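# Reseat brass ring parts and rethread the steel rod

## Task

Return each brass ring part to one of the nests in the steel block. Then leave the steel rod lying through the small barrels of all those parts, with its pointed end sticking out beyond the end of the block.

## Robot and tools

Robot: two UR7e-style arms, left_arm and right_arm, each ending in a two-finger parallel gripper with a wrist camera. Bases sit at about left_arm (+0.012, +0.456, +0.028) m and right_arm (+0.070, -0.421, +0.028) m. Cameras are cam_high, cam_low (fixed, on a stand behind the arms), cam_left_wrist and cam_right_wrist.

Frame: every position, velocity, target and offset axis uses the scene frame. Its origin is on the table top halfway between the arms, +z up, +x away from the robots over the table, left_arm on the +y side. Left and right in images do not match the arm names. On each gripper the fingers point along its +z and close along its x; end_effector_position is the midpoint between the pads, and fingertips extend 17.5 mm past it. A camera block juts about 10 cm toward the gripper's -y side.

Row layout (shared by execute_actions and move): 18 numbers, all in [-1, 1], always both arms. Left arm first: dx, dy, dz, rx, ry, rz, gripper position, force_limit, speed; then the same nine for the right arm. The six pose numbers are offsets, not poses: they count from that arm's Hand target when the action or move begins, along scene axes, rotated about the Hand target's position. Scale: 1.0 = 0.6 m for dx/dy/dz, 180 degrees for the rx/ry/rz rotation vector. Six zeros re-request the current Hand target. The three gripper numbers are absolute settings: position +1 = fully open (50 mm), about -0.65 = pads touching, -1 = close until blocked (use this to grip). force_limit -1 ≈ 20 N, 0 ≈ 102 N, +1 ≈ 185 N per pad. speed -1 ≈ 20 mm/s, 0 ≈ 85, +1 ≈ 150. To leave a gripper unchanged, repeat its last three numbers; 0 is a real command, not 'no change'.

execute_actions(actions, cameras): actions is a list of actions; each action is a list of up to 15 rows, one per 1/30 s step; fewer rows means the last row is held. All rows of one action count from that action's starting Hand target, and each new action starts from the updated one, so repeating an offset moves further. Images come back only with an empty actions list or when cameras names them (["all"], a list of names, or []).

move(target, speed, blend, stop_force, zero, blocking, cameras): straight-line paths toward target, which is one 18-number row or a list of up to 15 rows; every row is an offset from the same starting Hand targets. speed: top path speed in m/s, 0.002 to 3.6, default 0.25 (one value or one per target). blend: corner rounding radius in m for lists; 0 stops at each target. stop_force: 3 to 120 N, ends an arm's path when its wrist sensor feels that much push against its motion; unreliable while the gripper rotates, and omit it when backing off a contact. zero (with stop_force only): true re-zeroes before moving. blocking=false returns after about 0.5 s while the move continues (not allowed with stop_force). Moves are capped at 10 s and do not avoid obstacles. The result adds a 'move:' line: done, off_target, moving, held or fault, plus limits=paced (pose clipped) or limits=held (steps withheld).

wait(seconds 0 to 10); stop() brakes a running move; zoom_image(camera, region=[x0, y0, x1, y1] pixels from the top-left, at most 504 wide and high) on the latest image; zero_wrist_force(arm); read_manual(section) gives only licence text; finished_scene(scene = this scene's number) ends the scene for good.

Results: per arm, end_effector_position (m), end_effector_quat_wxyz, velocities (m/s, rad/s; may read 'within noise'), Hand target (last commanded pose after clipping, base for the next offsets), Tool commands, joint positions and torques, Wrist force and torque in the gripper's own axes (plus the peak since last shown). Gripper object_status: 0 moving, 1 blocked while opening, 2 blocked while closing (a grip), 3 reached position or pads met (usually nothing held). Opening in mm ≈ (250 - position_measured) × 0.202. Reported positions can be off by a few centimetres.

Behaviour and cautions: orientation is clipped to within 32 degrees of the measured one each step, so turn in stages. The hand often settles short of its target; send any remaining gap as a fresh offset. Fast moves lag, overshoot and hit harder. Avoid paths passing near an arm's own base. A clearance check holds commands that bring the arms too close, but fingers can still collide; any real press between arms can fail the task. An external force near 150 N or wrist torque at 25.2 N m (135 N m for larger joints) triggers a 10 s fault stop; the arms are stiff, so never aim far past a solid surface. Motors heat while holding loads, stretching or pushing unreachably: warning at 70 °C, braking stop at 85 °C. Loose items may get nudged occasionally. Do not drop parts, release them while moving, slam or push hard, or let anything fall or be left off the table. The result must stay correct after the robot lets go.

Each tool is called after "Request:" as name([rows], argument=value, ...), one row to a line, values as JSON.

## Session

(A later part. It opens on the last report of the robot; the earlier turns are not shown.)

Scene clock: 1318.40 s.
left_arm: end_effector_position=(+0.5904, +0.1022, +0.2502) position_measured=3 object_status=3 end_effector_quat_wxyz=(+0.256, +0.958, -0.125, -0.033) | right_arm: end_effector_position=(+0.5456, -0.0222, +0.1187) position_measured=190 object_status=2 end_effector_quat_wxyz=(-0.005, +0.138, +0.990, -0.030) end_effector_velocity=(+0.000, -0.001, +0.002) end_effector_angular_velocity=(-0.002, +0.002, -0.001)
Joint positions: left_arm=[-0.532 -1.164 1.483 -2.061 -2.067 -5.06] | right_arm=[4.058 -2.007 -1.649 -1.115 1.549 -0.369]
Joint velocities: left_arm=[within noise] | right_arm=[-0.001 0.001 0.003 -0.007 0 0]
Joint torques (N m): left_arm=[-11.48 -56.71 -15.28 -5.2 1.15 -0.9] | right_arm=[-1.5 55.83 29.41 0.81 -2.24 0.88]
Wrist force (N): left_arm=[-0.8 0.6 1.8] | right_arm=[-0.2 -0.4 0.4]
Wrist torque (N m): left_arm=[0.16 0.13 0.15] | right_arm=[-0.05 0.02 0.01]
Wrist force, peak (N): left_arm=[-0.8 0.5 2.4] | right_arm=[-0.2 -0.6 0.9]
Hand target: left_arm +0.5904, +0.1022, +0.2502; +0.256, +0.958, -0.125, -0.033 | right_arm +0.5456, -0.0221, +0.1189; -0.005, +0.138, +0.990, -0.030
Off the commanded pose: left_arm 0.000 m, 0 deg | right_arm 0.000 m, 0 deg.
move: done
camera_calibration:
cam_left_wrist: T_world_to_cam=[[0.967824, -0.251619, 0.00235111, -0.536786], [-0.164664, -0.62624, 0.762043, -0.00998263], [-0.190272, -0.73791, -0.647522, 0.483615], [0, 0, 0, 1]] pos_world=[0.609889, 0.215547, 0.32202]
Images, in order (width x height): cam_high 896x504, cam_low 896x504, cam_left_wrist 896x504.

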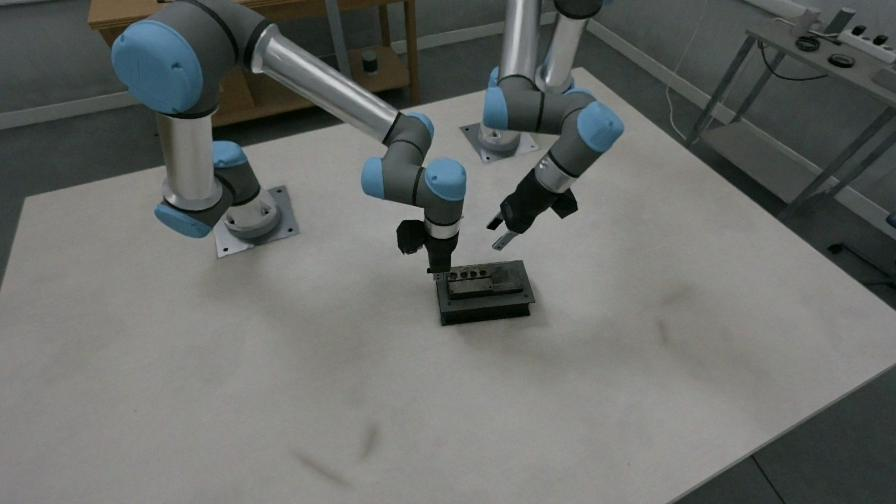

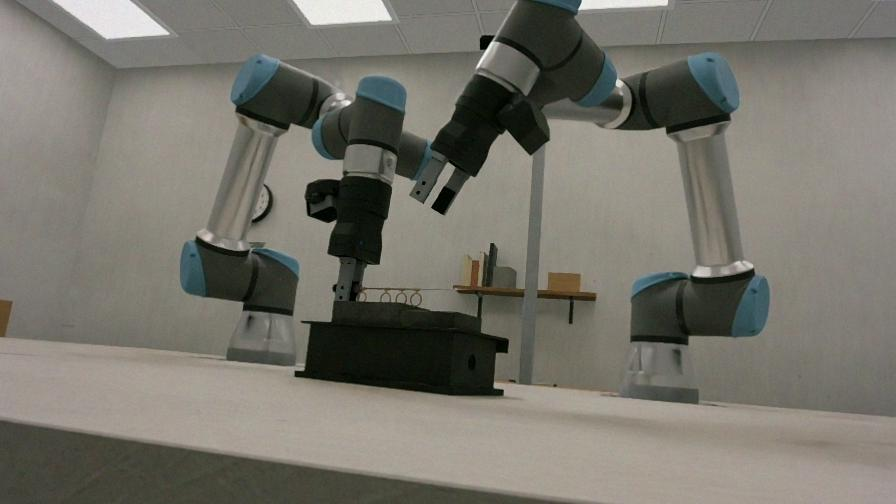

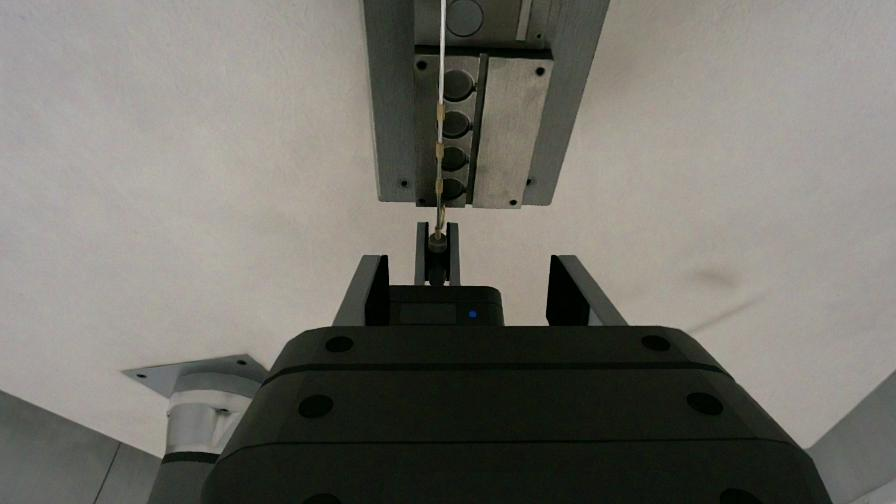

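Request:
move([
  [0,0,0,0,0,0,1,-0.8,-1,0,0,-0.005,0,0,0,-1,-0.7,-1],
  [0,0,0,0,0,0,1,-0.8,-1,0.008,-0.0023,-0.005,0,0,0,-1,-0.7,-1],
], cameras=["cam_left_wrist","cam_low"], speed=0.02)

Request:
zoom_image(camera="cam_left_wrist", region=[400, 40, 520, 250])

Request:
zoom_image(camera="cam_low", region=[330, 260, 450, 340])

Scene clock: 1344.97 s.
left_arm: end_effector_position=(+0.5904, +0.1022, +0.2502) position_measured=3 object_status=3 end_effector_quat_wxyz=(+0.256, +0.958, -0.125, -0.033) | right_arm: end_effector_position=(+0.5505, -0.0235, +0.1159) position_measured=190 object_status=2 end_effector_quat_wxyz=(-0.005, +0.138, +0.990, -0.030)
Joint positions: left_arm=[-0.532 -1.164 1.483 -2.061 -2.067 -5.06] | right_arm=[4.051 -2.016 -1.643 -1.111 1.549 -0.377]
Joint torques (N m): left_arm=[-11.66 -56.89 -15.21 -4.95 1 -0.81] | right_arm=[7.93 45.18 10.82 2.1 -1.51 1.51]
Wrist force (N): left_arm=[-1.0 0.6 2.2] | right_arm=[1.4 -6.2 -11.5]
Wrist torque (N m): left_arm=[0.16 0.15 0.15] | right_arm=[-0.49 0.07 -0.03]
Wrist force, peak (N): left_arm=[-1.0 0.6 2.3] | right_arm=[1.4 -6.2 -11.5]
Hand target: left_arm +0.5904, +0.1022, +0.2502; +0.256, +0.958, -0.125, -0.033 | right_arm +0.5504, -0.0235, +0.1159; -0.005, +0.138, +0.990, -0.030
Off the commanded pose: left_arm 0.000 m, 0 deg | right_arm 0.000 m, 0 deg.
move: done
camera_calibration:
cam_left_wrist: T_world_to_cam=[[0.967824, -0.251619, 0.00235111, -0.536786], [-0.164664, -0.62624, 0.762043, -0.00998263], [-0.190272, -0.73791, -0.647522, 0.483615], [0, 0, 0, 1]] pos_world=[0.609889, 0.215547, 0.32202]
Images, in order (width x height): cam_low 896x504, cam_left_wrist 896x504.

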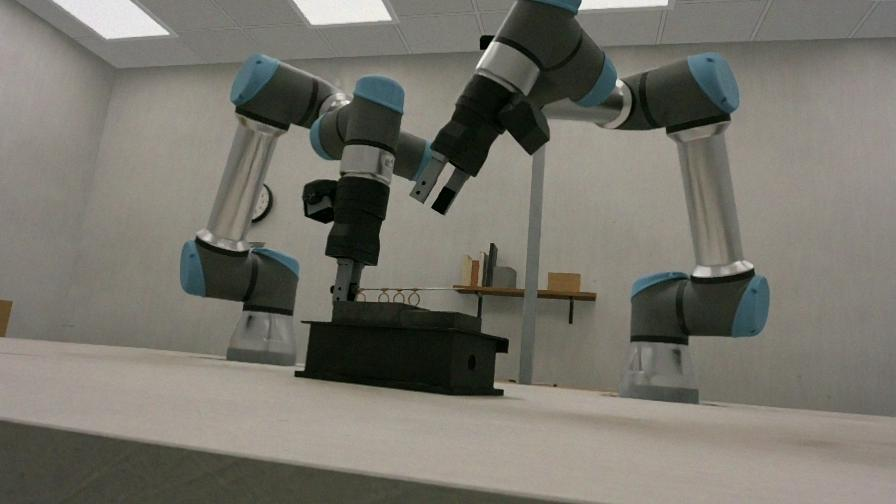

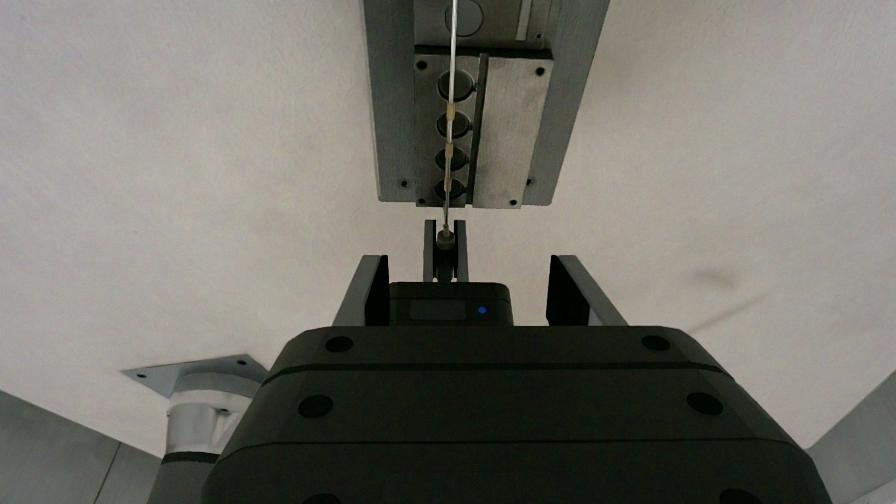

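Scaled by 2.400.

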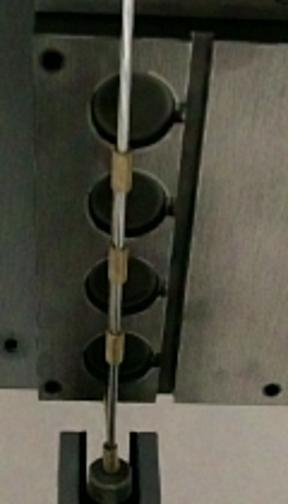

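Scaled by 4.200.

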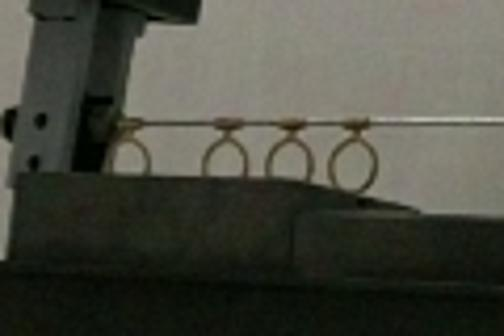

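Request:
move(target=[0,0,0,0,0,0,1,-0.8,-1,0,0,0.1,0,0,0,-1,-0.7,-1], cameras=["cam_left_wrist","cam_low"], speed=0.06)

Request:
zoom_image(camera="cam_left_wrist", region=[360, 0, 580, 326])

Request:
zoom_image(camera="cam_low", region=[330, 180, 490, 300])

Scene clock: 1429.97 s.
left_arm: end_effector_position=(+0.5904, +0.1022, +0.2502) position_measured=3 object_status=3 end_effector_quat_wxyz=(+0.256, +0.958, -0.125, -0.033) | right_arm: end_effector_position=(+0.5504, -0.0235, +0.1760) position_measured=190 object_status=2 end_effector_quat_wxyz=(-0.005, +0.138, +0.990, -0.030)
Joint positions: left_arm=[-0.532 -1.164 1.483 -2.061 -2.067 -5.06] | right_arm=[4.051 -1.954 -1.564 -1.252 1.549 -0.377]
Joint torques (N m): left_arm=[-11.32 -57.21 -15.04 -4.63 0.9 -0.7] | right_arm=[5.4 31.92 16.23 5.63 1.45 0.25]
Wrist force (N): left_arm=[-0.6 0.6 2.0] | right_arm=[-0.5 -0.5 0.6]
Wrist torque (N m): left_arm=[0.16 0.10 0.15] | right_arm=[-0.07 0.06 -0.01]
Wrist force, peak (N): left_arm=[-1.2 0.7 2.2] | right_arm=[1.3 -5.9 -12.1]
Hand target: left_arm +0.5904, +0.1022, +0.2502; +0.256, +0.958, -0.125, -0.033 | right_arm +0.5504, -0.0235, +0.1759; -0.005, +0.138, +0.990, -0.030
Off the commanded pose: left_arm 0.000 m, 0 deg | right_arm 0.000 m, 0 deg.
move: done
camera_calibration:
cam_left_wrist: T_world_to_cam=[[0.967824, -0.251619, 0.00235111, -0.536786], [-0.164664, -0.62624, 0.762043, -0.00998263], [-0.190272, -0.73791, -0.647522, 0.483615], [0, 0, 0, 1]] pos_world=[0.609889, 0.215547, 0.32202]
Images, in order (width x height): cam_low 896x504, cam_left_wrist 896x504.

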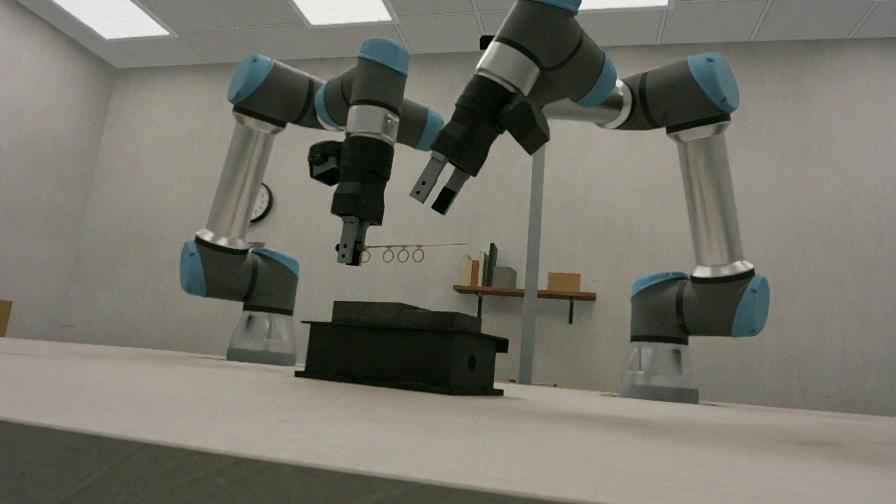

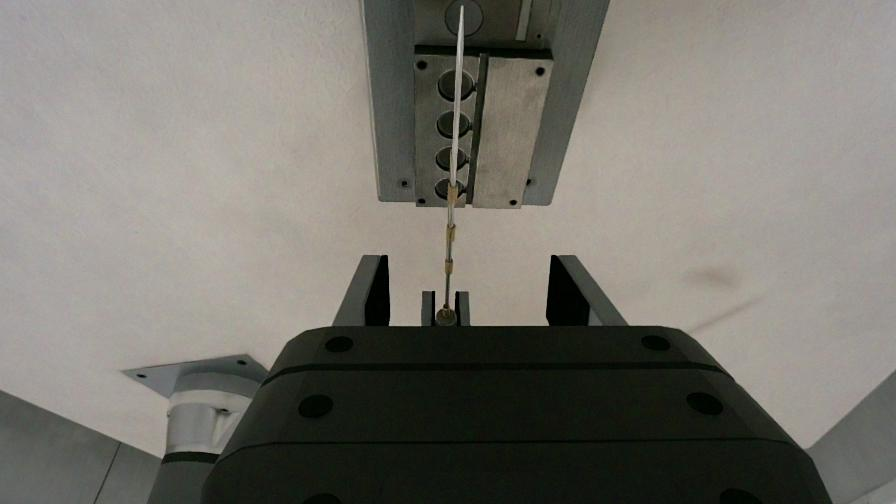

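Scaled by 1.546.

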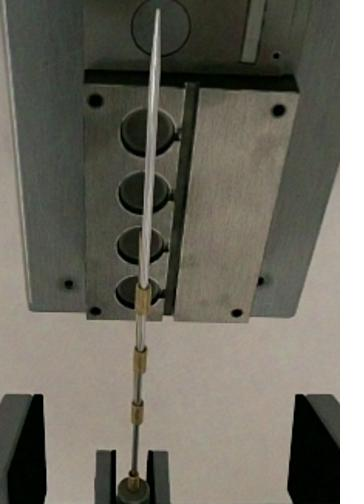

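Scaled by 3.150.

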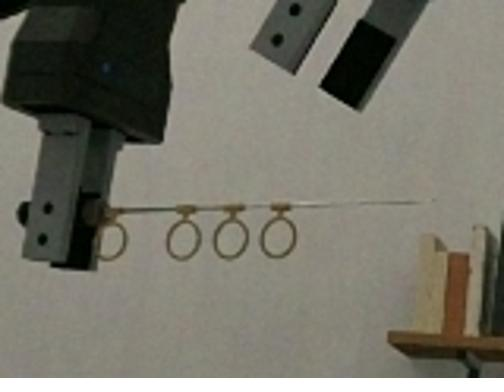

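Request:
move([
  [0.0025,0.0515,0.0,0,0,0,0,-0.8,-1,0,0,0,0,0,0,-1,-0.7,-1],
  [0.0025,0.0515,-0.06,0,0,0,0,-0.8,-1,0,0,0,0,0,0,-1,-0.7,-1],
], cameras=["cam_left_wrist","cam_low"], speed=0.08)

Request:
zoom_image(camera="cam_left_wrist", region=[400, 120, 540, 326])

Request:
zoom_image(camera="cam_low", region=[330, 180, 490, 300])

Scene clock: 1441.70 s.
left_arm: end_effector_position=(+0.5918, +0.1331, +0.2142) position_measured=152 object_status=0 end_effector_quat_wxyz=(+0.256, +0.958, -0.125, -0.033) | right_arm: end_effector_position=(+0.5504, -0.0235, +0.1759) position_measured=190 object_status=2 end_effector_quat_wxyz=(-0.005, +0.138, +0.990, -0.030)
Joint positions: left_arm=[-0.489 -1.156 1.564 -2.126 -2.074 -5.012] | right_arm=[4.051 -1.954 -1.564 -1.252 1.549 -0.377]
Joint torques (N m): left_arm=[-11.79 -56.71 -38.57 -5.18 1.35 -1.06] | right_arm=[-5.23 33.61 16.31 1.59 1.24 0.53]
Wrist force (N): left_arm=[-0.6 0.3 2.1] | right_arm=[-0.1 -0.5 0.5]
Wrist torque (N m): left_arm=[0.12 0.04 0.19] | right_arm=[-0.07 0.00 -0.01]
Wrist force, peak (N): left_arm=[-0.7 2.4 3.0] | right_arm=[-0.4 -0.8 0.5]
Hand target: left_arm +0.5919, +0.1331, +0.2142; +0.256, +0.958, -0.125, -0.033 | right_arm +0.5504, -0.0235, +0.1759; -0.005, +0.138, +0.990, -0.030
Off the commanded pose: left_arm 0.000 m, 0 deg | right_arm 0.000 m, 0 deg.
move: done
camera_calibration:
cam_left_wrist: T_world_to_cam=[[0.967835, -0.251576, 0.00226053, -0.53037], [-0.164581, -0.626309, 0.762004, 0.0370261], [-0.190286, -0.737866, -0.647568, 0.483402], [0, 0, 0, 1]] pos_world=[0.611389, 0.246447, 0.286021]
Images, in order (width x height): cam_low 896x504, cam_left_wrist 896x504.

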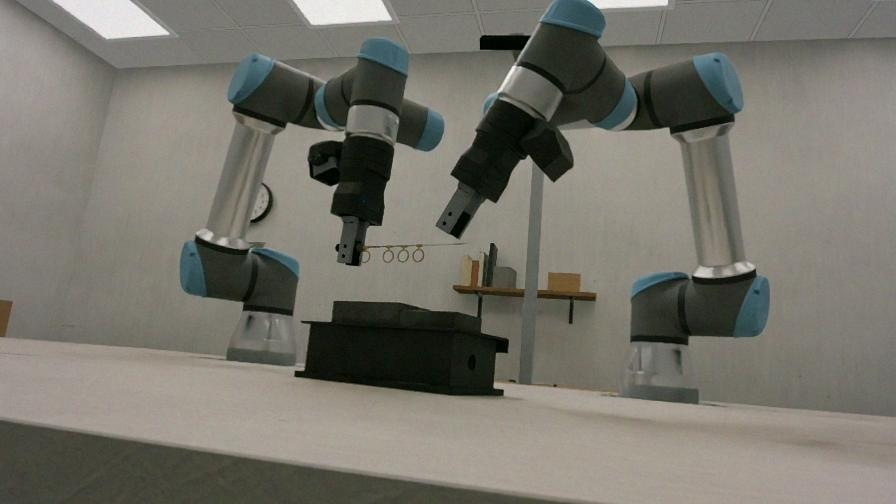

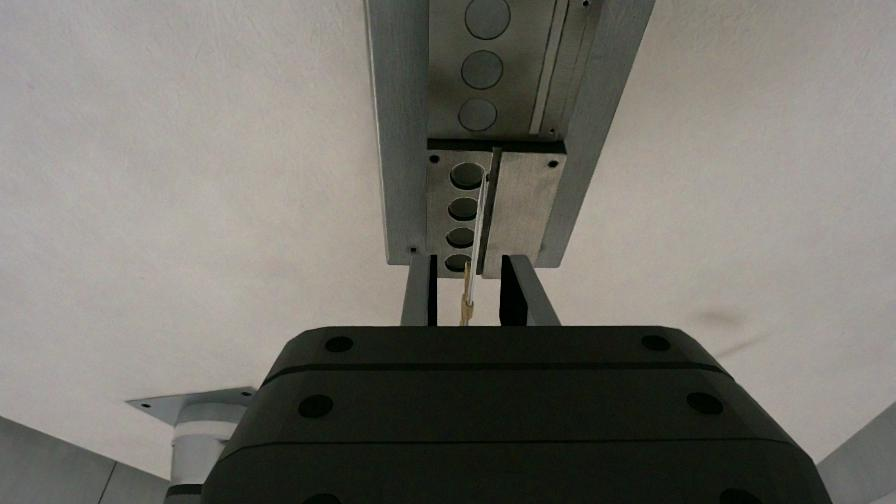

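Scaled by 2.447.

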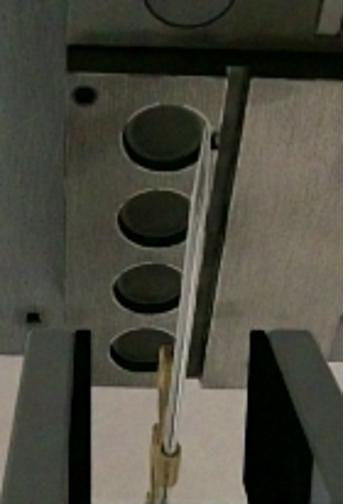

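Scaled by 3.150.

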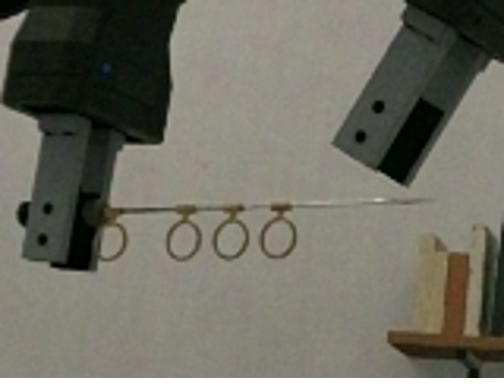

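Request:
move(target=[0.0043,-0.0018,-0.047,0,0,0,0,-0.8,-1,0,0,0,0,0,0,-1,-0.7,-1], cameras=["cam_left_wrist","cam_low"], speed=0.06)

Request:
zoom_image(camera="cam_left_wrist", region=[400, 120, 540, 326])

Request:
zoom_image(camera="cam_low", region=[330, 180, 490, 300])

Scene clock: 1455.13 s.
left_arm: end_effector_position=(+0.5944, +0.1321, +0.1858) position_measured=152 object_status=3 end_effector_quat_wxyz=(+0.256, +0.958, -0.125, -0.034) | right_arm: end_effector_position=(+0.5504, -0.0235, +0.1759) position_measured=190 object_status=2 end_effector_quat_wxyz=(-0.005, +0.138, +0.990, -0.030)
Joint positions: left_arm=[-0.488 -1.122 1.592 -2.188 -2.074 -5.011] | right_arm=[4.051 -1.954 -1.564 -1.252 1.549 -0.377]
Joint torques (N m): left_arm=[13.78 -56.95 -37.49 -1.96 -2.27 0.42] | right_arm=[-7.72 34.37 16.46 3.21 1.07 0.74]
Wrist force (N): left_arm=[-0.6 0.5 2.1] | right_arm=[-0.3 -0.6 0.4]
Wrist torque (N m): left_arm=[0.17 0.06 0.13] | right_arm=[-0.09 0.04 -0.01]
Wrist force, peak (N): left_arm=[-0.5 -0.2 3.1] | right_arm=[-0.2 -0.7 0.6]
Hand target: left_arm +0.5944, +0.1321, +0.1860; +0.256, +0.958, -0.125, -0.033 | right_arm +0.5504, -0.0235, +0.1759; -0.005, +0.138, +0.990, -0.030
Off the commanded pose: left_arm 0.000 m, 0 deg | right_arm 0.000 m, 0 deg.
move: done
camera_calibration:
cam_left_wrist: T_world_to_cam=[[0.967816, -0.251649, 0.00200803, -0.53298], [-0.164462, -0.626422, 0.761937, 0.05844], [-0.190483, -0.737745, -0.647649, 0.46488], [0, 0, 0, 1]] pos_world=[0.61399, 0.245447, 0.257621]
Images, in order (width x height): cam_low 896x504, cam_left_wrist 896x504.

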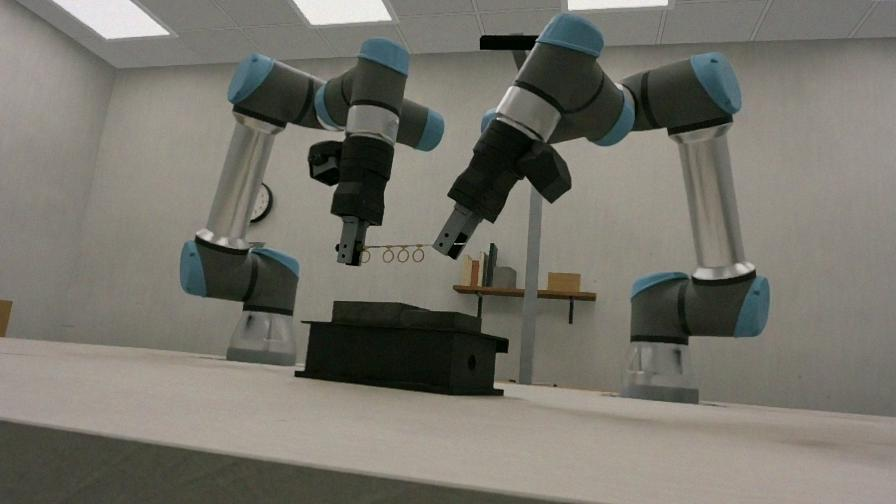

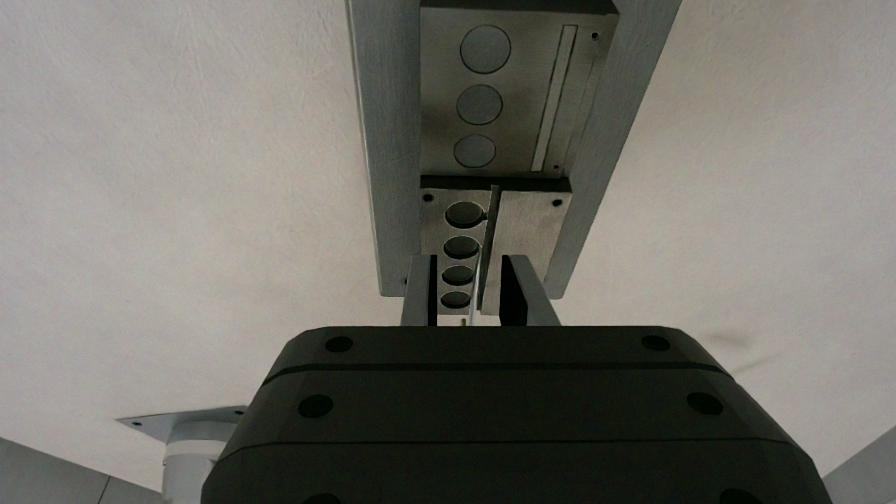

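Scaled by 2.447.

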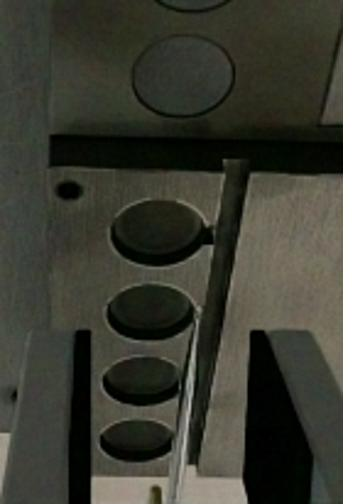

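Scaled by 3.150.

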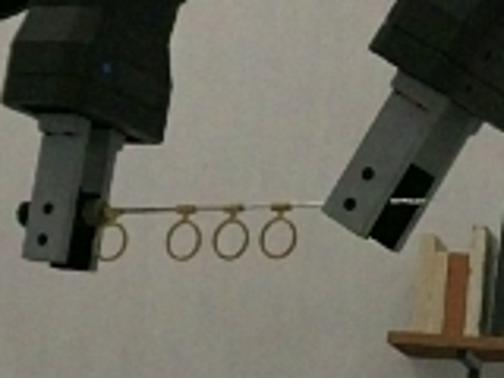

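Request:
move([
  [0.0009,-0.0002,0,0,0,0,0,-0.8,-1,0,0,0,0,0,0,-1,-0.7,-1],
  [0.0009,-0.0002,0,0,0,0,-1,-0.7,-1,0,0,0,0,0,0,-1,-0.7,-1],
], cameras=["cam_left_wrist","cam_low"], speed=0.06)

Request:
zoom_image(camera="cam_low", region=[330, 180, 490, 300])

Scene clock: 1464.23 s.
left_arm: end_effector_position=(+0.5950, +0.1319, +0.1860) position_measured=245 object_status=2 end_effector_quat_wxyz=(+0.256, +0.958, -0.125, -0.033) | right_arm: end_effector_position=(+0.5504, -0.0235, +0.1759) position_measured=190 object_status=2 end_effector_quat_wxyz=(-0.005, +0.138, +0.990, -0.030)
Joint positions: left_arm=[-0.488 -1.121 1.59 -2.188 -2.074 -5.011] | right_arm=[4.051 -1.954 -1.564 -1.252 1.549 -0.377]
Joint torques (N m): left_arm=[11.32 -31.38 -26.56 -3 -3.06 0.94] | right_arm=[-7.94 35.36 16.45 5.18 0.81 1.07]
Wrist force (N): left_arm=[-2.7 0.7 2.2] | right_arm=[-2.0 -0.4 0.5]
Wrist torque (N m): left_arm=[0.19 -0.06 0.36] | right_arm=[-0.08 0.02 -0.04]
Wrist force, peak (N): left_arm=[-2.7 0.7 2.2] | right_arm=[-2.0 -0.5 0.5]
Hand target: left_arm +0.5950, +0.1319, +0.1860; +0.256, +0.958, -0.125, -0.033 | right_arm +0.5504, -0.0235, +0.1759; -0.005, +0.138, +0.990, -0.030
Off the commanded pose: left_arm 0.000 m, 0 deg | right_arm 0.000 m, 0 deg.
move: done
camera_calibration:
cam_left_wrist: T_world_to_cam=[[0.96782, -0.251634, 0.00237111, -0.53371], [-0.164674, -0.626177, 0.762093, 0.058292], [-0.190284, -0.737959, -0.647464, 0.464858], [0, 0, 0, 1]] pos_world=[0.614589, 0.245247, 0.25782]
Images, in order (width x height): cam_low 896x504, cam_left_wrist 896x504.

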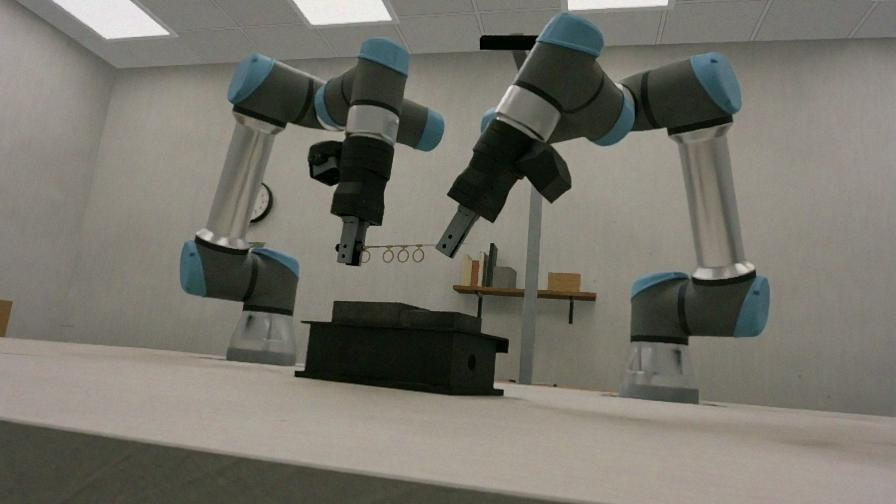

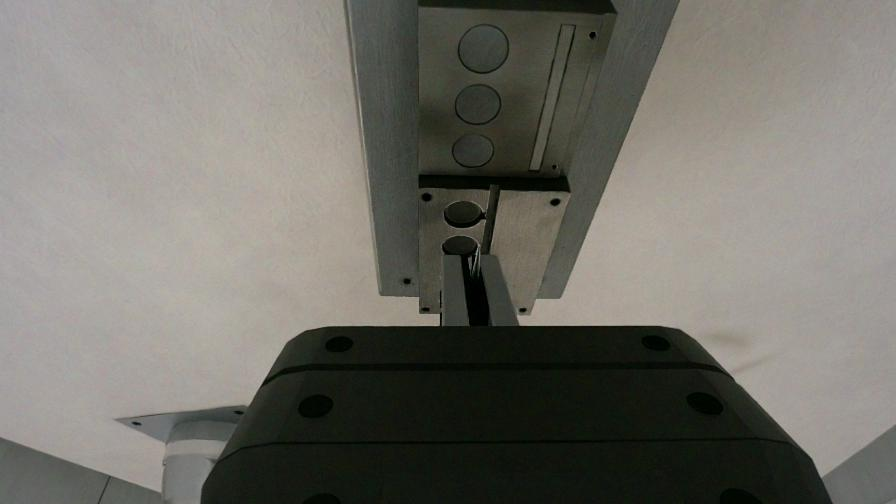

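Scaled by 3.150.

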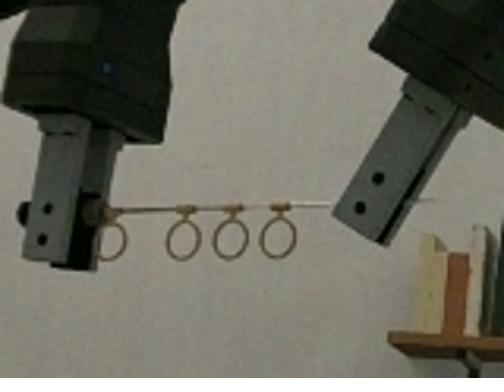

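Request:
move([
  [-0.0008,0.0002,0,0,0,0,-1,-0.7,-1,0,0,0,0,0,0,-1,-0.7,-1],
  [-0.0008,0.0002,0,0,0,0,-1,-0.7,-1,0,0,0,0,0,0,-0.1,-0.7,-1],
], cameras=["cam_left_wrist","cam_low"], speed=0.02)

Request:
zoom_image(camera="cam_low", region=[330, 180, 490, 300])

Scene clock: 1475.00 s.
left_arm: end_effector_position=(+0.5945, +0.1321, +0.1860) position_measured=245 object_status=2 end_effector_quat_wxyz=(+0.256, +0.958, -0.125, -0.033) | right_arm: end_effector_position=(+0.5504, -0.0235, +0.1759) position_measured=167 object_status=3 end_effector_quat_wxyz=(-0.005, +0.138, +0.990, -0.030)
Joint positions: left_arm=[-0.488 -1.122 1.592 -2.188 -2.074 -5.011] | right_arm=[4.051 -1.954 -1.564 -1.252 1.549 -0.377]
Joint torques (N m): left_arm=[-11.73 -57.48 -18.18 -4.64 0.99 -1.03] | right_arm=[-7.48 36.79 16.58 3.12 0.41 1.16]
Wrist force (N): left_arm=[-0.9 0.1 2.0] | right_arm=[-0.2 -0.5 0.2]
Wrist torque (N m): left_arm=[0.14 0.07 0.13] | right_arm=[-0.08 0.00 -0.01]
Wrist force, peak (N): left_arm=[-1.7 3.5 3.7] | right_arm=[-1.0 3.6 0.4]
Hand target: left_arm +0.5945, +0.1321, +0.1860; +0.256, +0.958, -0.125, -0.033 | right_arm +0.5504, -0.0235, +0.1759; -0.005, +0.138, +0.990, -0.030
Off the commanded pose: left_arm 0.000 m, 0 deg | right_arm 0.000 m, 0 deg.
move: done
camera_calibration:
cam_left_wrist: T_world_to_cam=[[0.967824, -0.251619, 0.00235111, -0.533202], [-0.164664, -0.62624, 0.762043, 0.0582941], [-0.190272, -0.73791, -0.647522, 0.464833], [0, 0, 0, 1]] pos_world=[0.614089, 0.245347, 0.25782]
Images, in order (width x height): cam_low 896x504, cam_left_wrist 896x504.

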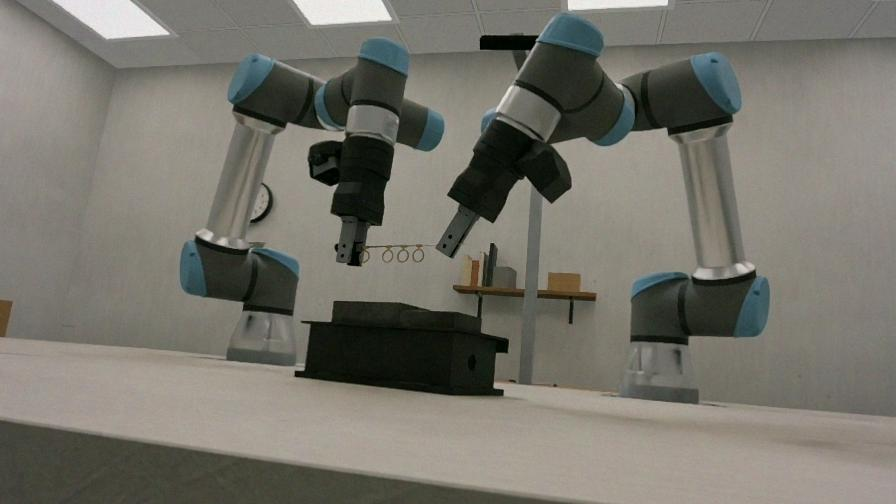

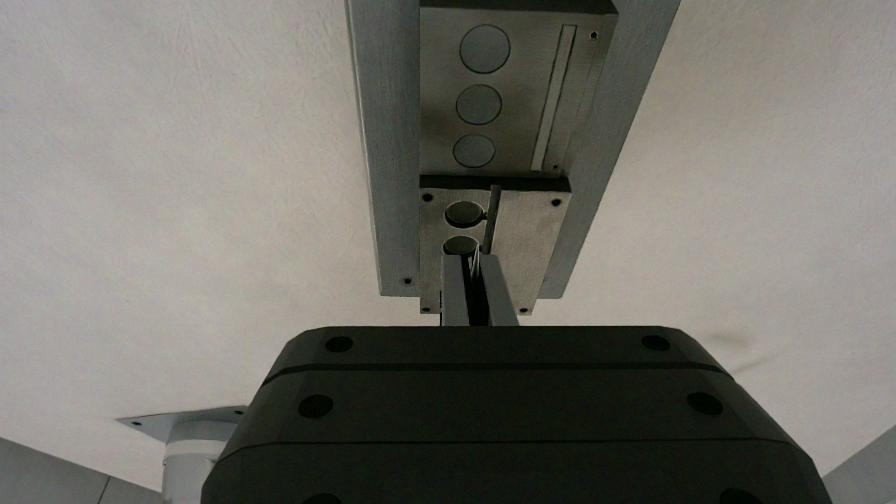

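Scaled by 3.150.

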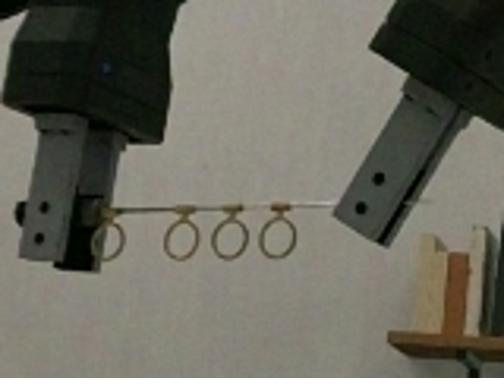

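Request:
move([
  [0,0,0,0,0,0,-1,-0.7,-1,0,0,0.09,0,0,0,0,-0.7,-1],
  [0,0,0,0,0,0,-1,-0.7,-1,0.0127,0.044,0.09,0,0,0,0,-0.7,-1],
], cameras=["cam_left_wrist","cam_low","cam_right_wrist"], speed=0.06)

Request:
zoom_image(camera="cam_low", region=[330, 180, 450, 270])

Request:
zoom_image(camera="cam_right_wrist", region=[380, 200, 580, 340])

Scene clock: 1525.10 s.
left_arm: end_effector_position=(+0.5945, +0.1321, +0.1860) position_measured=245 object_status=2 end_effector_quat_wxyz=(+0.256, +0.958, -0.125, -0.033) | right_arm: end_effector_position=(+0.5579, +0.0030, +0.2298) position_measured=152 object_status=3 end_effector_quat_wxyz=(-0.005, +0.138, +0.990, -0.030)
Joint positions: left_arm=[-0.488 -1.122 1.592 -2.188 -2.074 -5.011] | right_arm=[4.067 -1.97 -1.397 -1.403 1.55 -0.361]
Joint torques (N m): left_arm=[-11.95 -57.66 -37.08 -2.35 -3.2 1.17] | right_arm=[-11.74 54.78 24.95 5.5 1.75 -1.59]
Wrist force (N): left_arm=[-0.6 0.5 2.4] | right_arm=[-0.3 -0.6 0.1]
Wrist torque (N m): left_arm=[0.21 0.05 0.12] | right_arm=[-0.10 0.03 -0.07]
Wrist force, peak (N): left_arm=[-0.8 0.8 2.5] | right_arm=[-0.3 -1.8 0.9]
Hand target: left_arm +0.5945, +0.1321, +0.1860; +0.256, +0.958, -0.125, -0.033 | right_arm +0.5580, +0.0029, +0.2299; -0.005, +0.138, +0.990, -0.030
Off the commanded pose: left_arm 0.000 m, 0 deg | right_arm 0.000 m, 0 deg.
move: done
camera_calibration:
cam_left_wrist: T_world_to_cam=[[0.967824, -0.251619, 0.00235111, -0.533202], [-0.164664, -0.62624, 0.762043, 0.0582941], [-0.190272, -0.73791, -0.647522, 0.464833], [0, 0, 0, 1]] pos_world=[0.614089, 0.245347, 0.25782]
cam_right_wrist: T_world_to_cam=[[-0.961808, 0.273675, 0.00529539, 0.543982], [0.263171, 0.919225, 0.292858, -0.201948], [0.0752804, 0.283067, -0.956141, 0.303073], [0, 0, 0, 1]] pos_world=[0.553537, -0.0490287, 0.346042]
Images, in order (width x height): cam_low 896x504, cam_left_wrist 896x504, cam_right_wrist 896x504.

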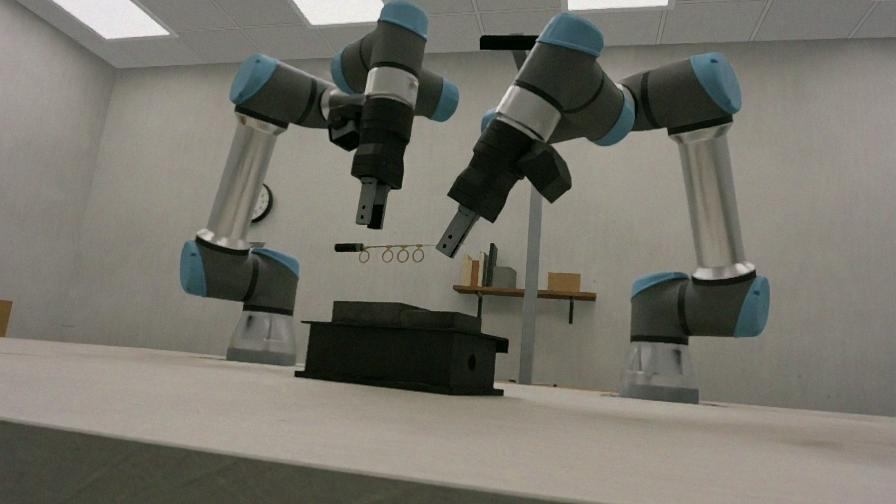

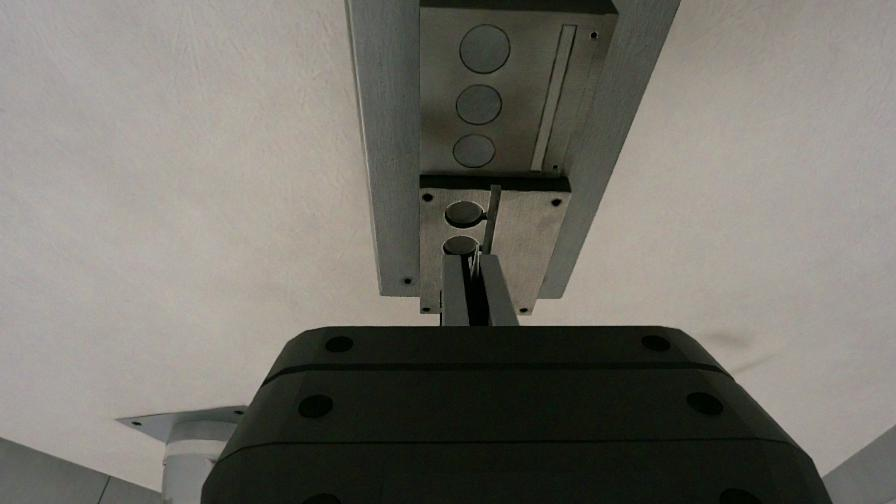

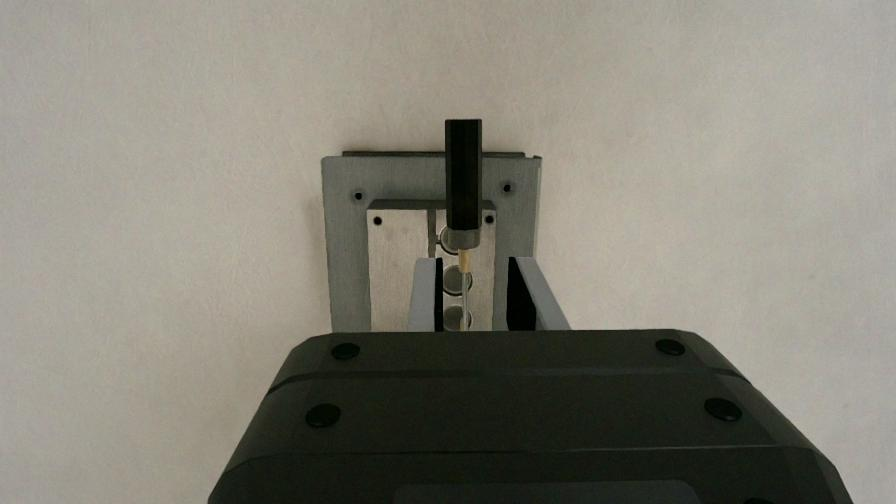

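Scaled by 4.200.

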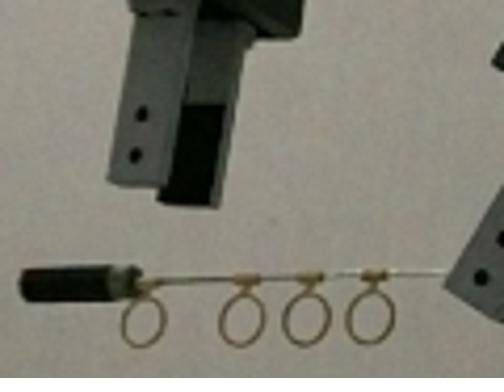

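Scaled by 2.520.

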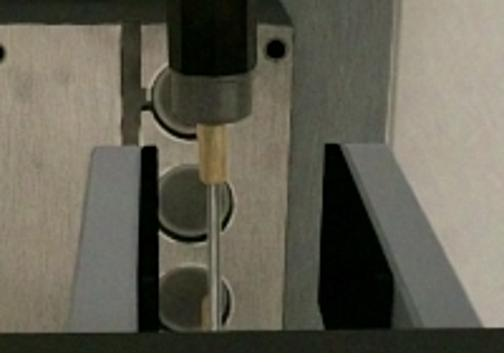

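Request:
move([
  [0,0,0,0,0,0,-1,-0.7,-1,0.0083,0.015,0,0,0,0,0,-0.7,-1],
  [0,0,0,0,0,0,-1,-0.7,-1,0.0083,0.015,-0.0655,0,0,0,0,-0.7,-1],
], cameras=["cam_low","cam_right_wrist"], speed=0.05)

Request:
zoom_image(camera="cam_low", region=[330, 180, 450, 270])

Request:
zoom_image(camera="cam_right_wrist", region=[400, 220, 560, 340])

Scene clock: 1551.90 s.
left_arm: end_effector_position=(+0.5945, +0.1321, +0.1860) position_measured=245 object_status=2 end_effector_quat_wxyz=(+0.256, +0.958, -0.125, -0.033) | right_arm: end_effector_position=(+0.5630, +0.0119, +0.1905) position_measured=152 object_status=3 end_effector_quat_wxyz=(-0.005, +0.138, +0.990, -0.031)
Joint positions: left_arm=[-0.488 -1.122 1.592 -2.188 -2.074 -5.011] | right_arm=[4.069 -2.018 -1.432 -1.321 1.55 -0.359]
Joint torques (N m): left_arm=[-10.59 -57.2 -37.69 -2.45 -3.17 1.1] | right_arm=[-6.4 60.08 31.27 0.76 2.01 -1.42]
Wrist force (N): left_arm=[-0.8 0.3 2.2] | right_arm=[-0.3 -0.5 0.4]
Wrist torque (N m): left_arm=[0.19 0.09 0.12] | right_arm=[-0.09 0.03 -0.08]
Wrist force, peak (N): left_arm=[-0.6 0.5 2.7] | right_arm=[-0.2 -0.5 1.4]
Hand target: left_arm +0.5945, +0.1321, +0.1860; +0.256, +0.958, -0.125, -0.033 | right_arm +0.5630, +0.0119, +0.1906; -0.005, +0.138, +0.990, -0.030
Off the commanded pose: left_arm 0.000 m, 0 deg | right_arm 0.000 m, 0 deg.
move: done
camera_calibration:
cam_right_wrist: T_world_to_cam=[[-0.961775, 0.27379, 0.00533046, 0.546512], [0.263291, 0.919192, 0.292857, -0.200066], [0.0752814, 0.283066, -0.956142, 0.262477], [0, 0, 0, 1]] pos_world=[0.558538, -0.0400288, 0.306642]
Images, in order (width x height): cam_low 896x504, cam_right_wrist 896x504.

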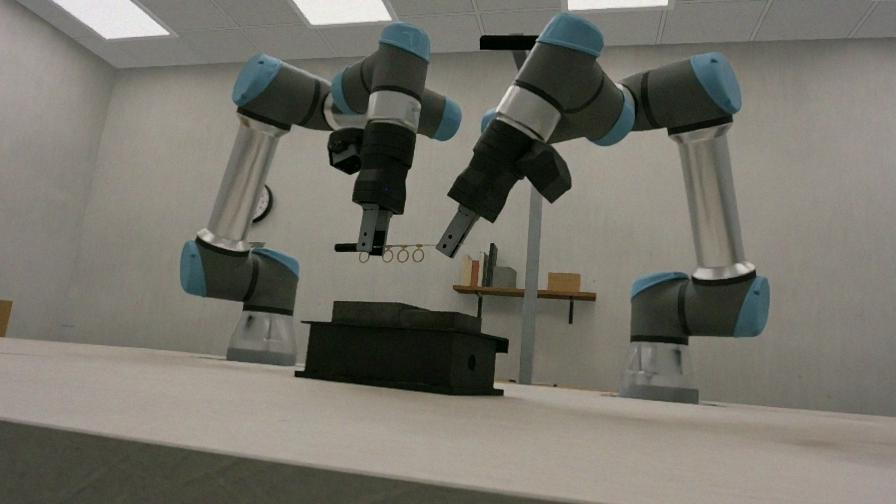

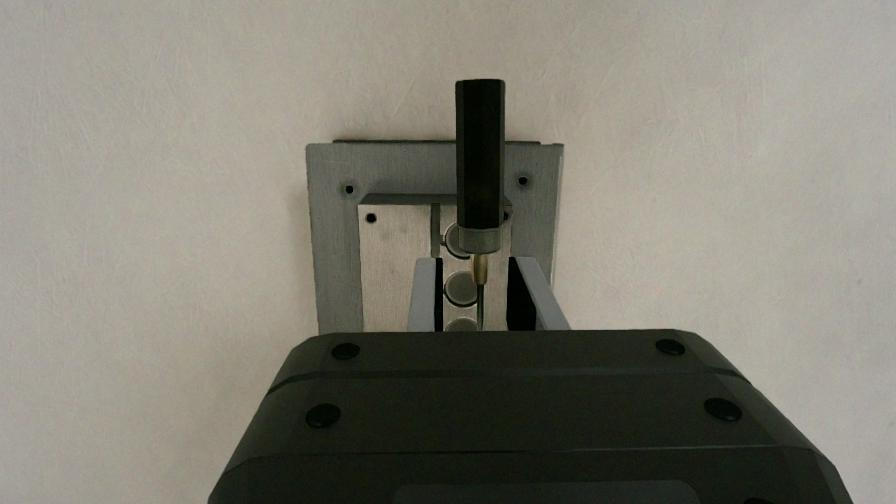

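Scaled by 4.200.

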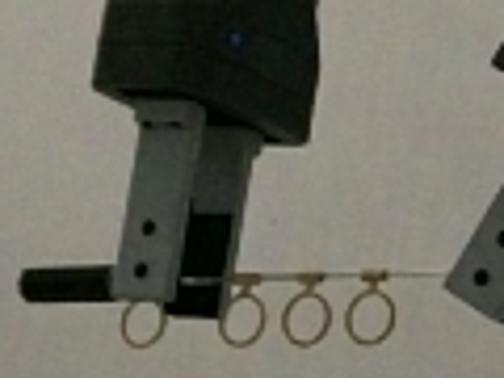

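Scaled by 3.150.

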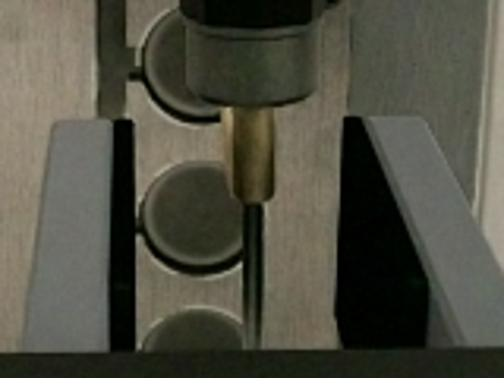

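Request:
move([
  [0,0,0,0,0,0,-1,-0.7,-1,-0.0022,0.0006,0,0,0,0,0,-0.8,-1],
  [0,0,0,0,0,0,-1,-0.7,-1,-0.0022,0.0006,0,0,0,0,-1,-0.8,-1],
], cameras=["cam_low","cam_right_wrist"], speed=0.05)

Request:
zoom_image(camera="cam_low", region=[330, 180, 450, 270])

Request:
zoom_image(camera="cam_right_wrist", region=[400, 220, 560, 340])

Scene clock: 1562.60 s.
left_arm: end_effector_position=(+0.5945, +0.1321, +0.1860) position_measured=245 object_status=2 end_effector_quat_wxyz=(+0.256, +0.958, -0.125, -0.033) | right_arm: end_effector_position=(+0.5617, +0.0123, +0.1906) position_measured=237 object_status=0 end_effector_quat_wxyz=(-0.005, +0.138, +0.990, -0.030)
Joint positions: left_arm=[-0.488 -1.122 1.592 -2.188 -2.074 -5.011] | right_arm=[4.071 -2.016 -1.434 -1.32 1.55 -0.357]
Joint torques (N m): left_arm=[-10.91 -57.07 -37.26 -2.49 -3.11 1.09] | right_arm=[6.11 48.22 29.84 4.31 2.24 -1.23]
Wrist force (N): left_arm=[-1.8 0.3 1.7] | right_arm=[-1.1 -0.8 0.4]
Wrist torque (N m): left_arm=[0.21 0.01 0.25] | right_arm=[-0.09 -0.02 -0.09]
Wrist force, peak (N): left_arm=[-2.0 -0.1 2.3] | right_arm=[-1.4 -0.9 0.3]
Hand target: left_arm +0.5945, +0.1321, +0.1860; +0.256, +0.958, -0.125, -0.033 | right_arm +0.5617, +0.0123, +0.1906; -0.005, +0.138, +0.990, -0.030
Off the commanded pose: left_arm 0.000 m, 0 deg | right_arm 0.000 m, 0 deg.
move: done
camera_calibration:
cam_right_wrist: T_world_to_cam=[[-0.961791, 0.273736, 0.0051713, 0.545235], [0.263175, 0.919144, 0.293112, -0.200074], [0.0754821, 0.283273, -0.956064, 0.262554], [0, 0, 0, 1]] pos_world=[0.557238, -0.039728, 0.306843]
Images, in order (width x height): cam_low 896x504, cam_right_wrist 896x504.

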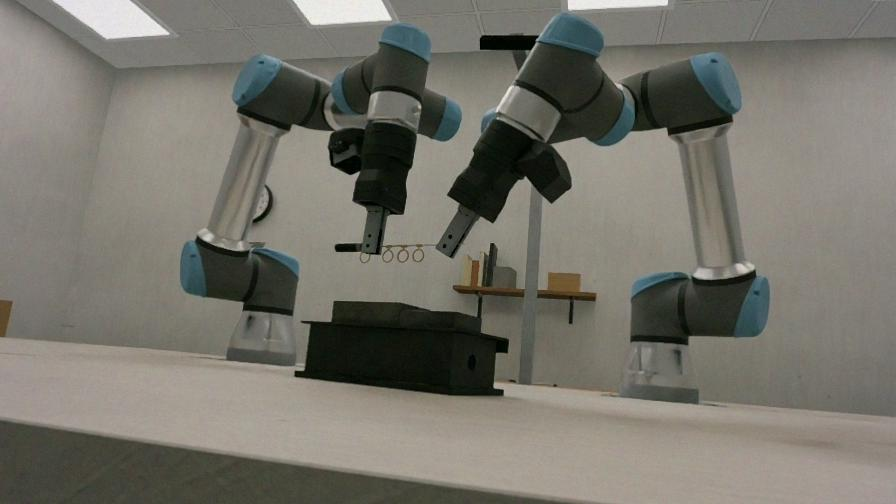

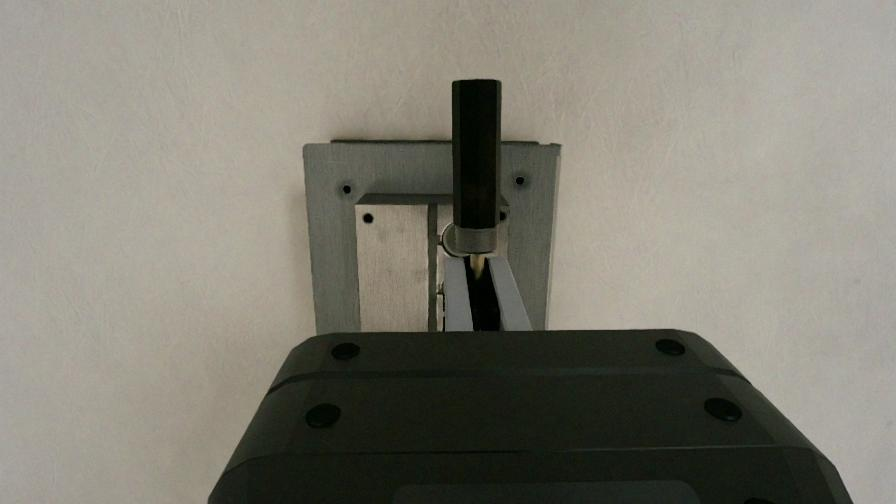

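Scaled by 4.200.

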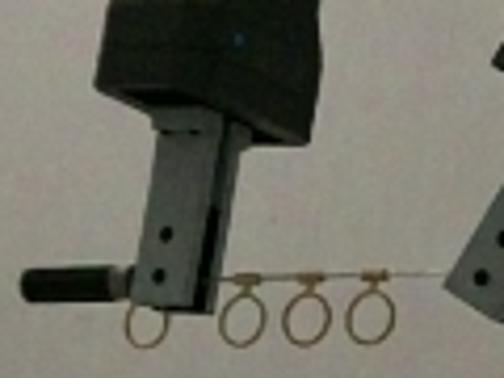

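Scaled by 3.150.

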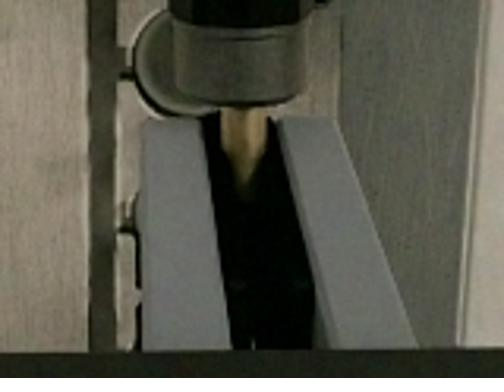

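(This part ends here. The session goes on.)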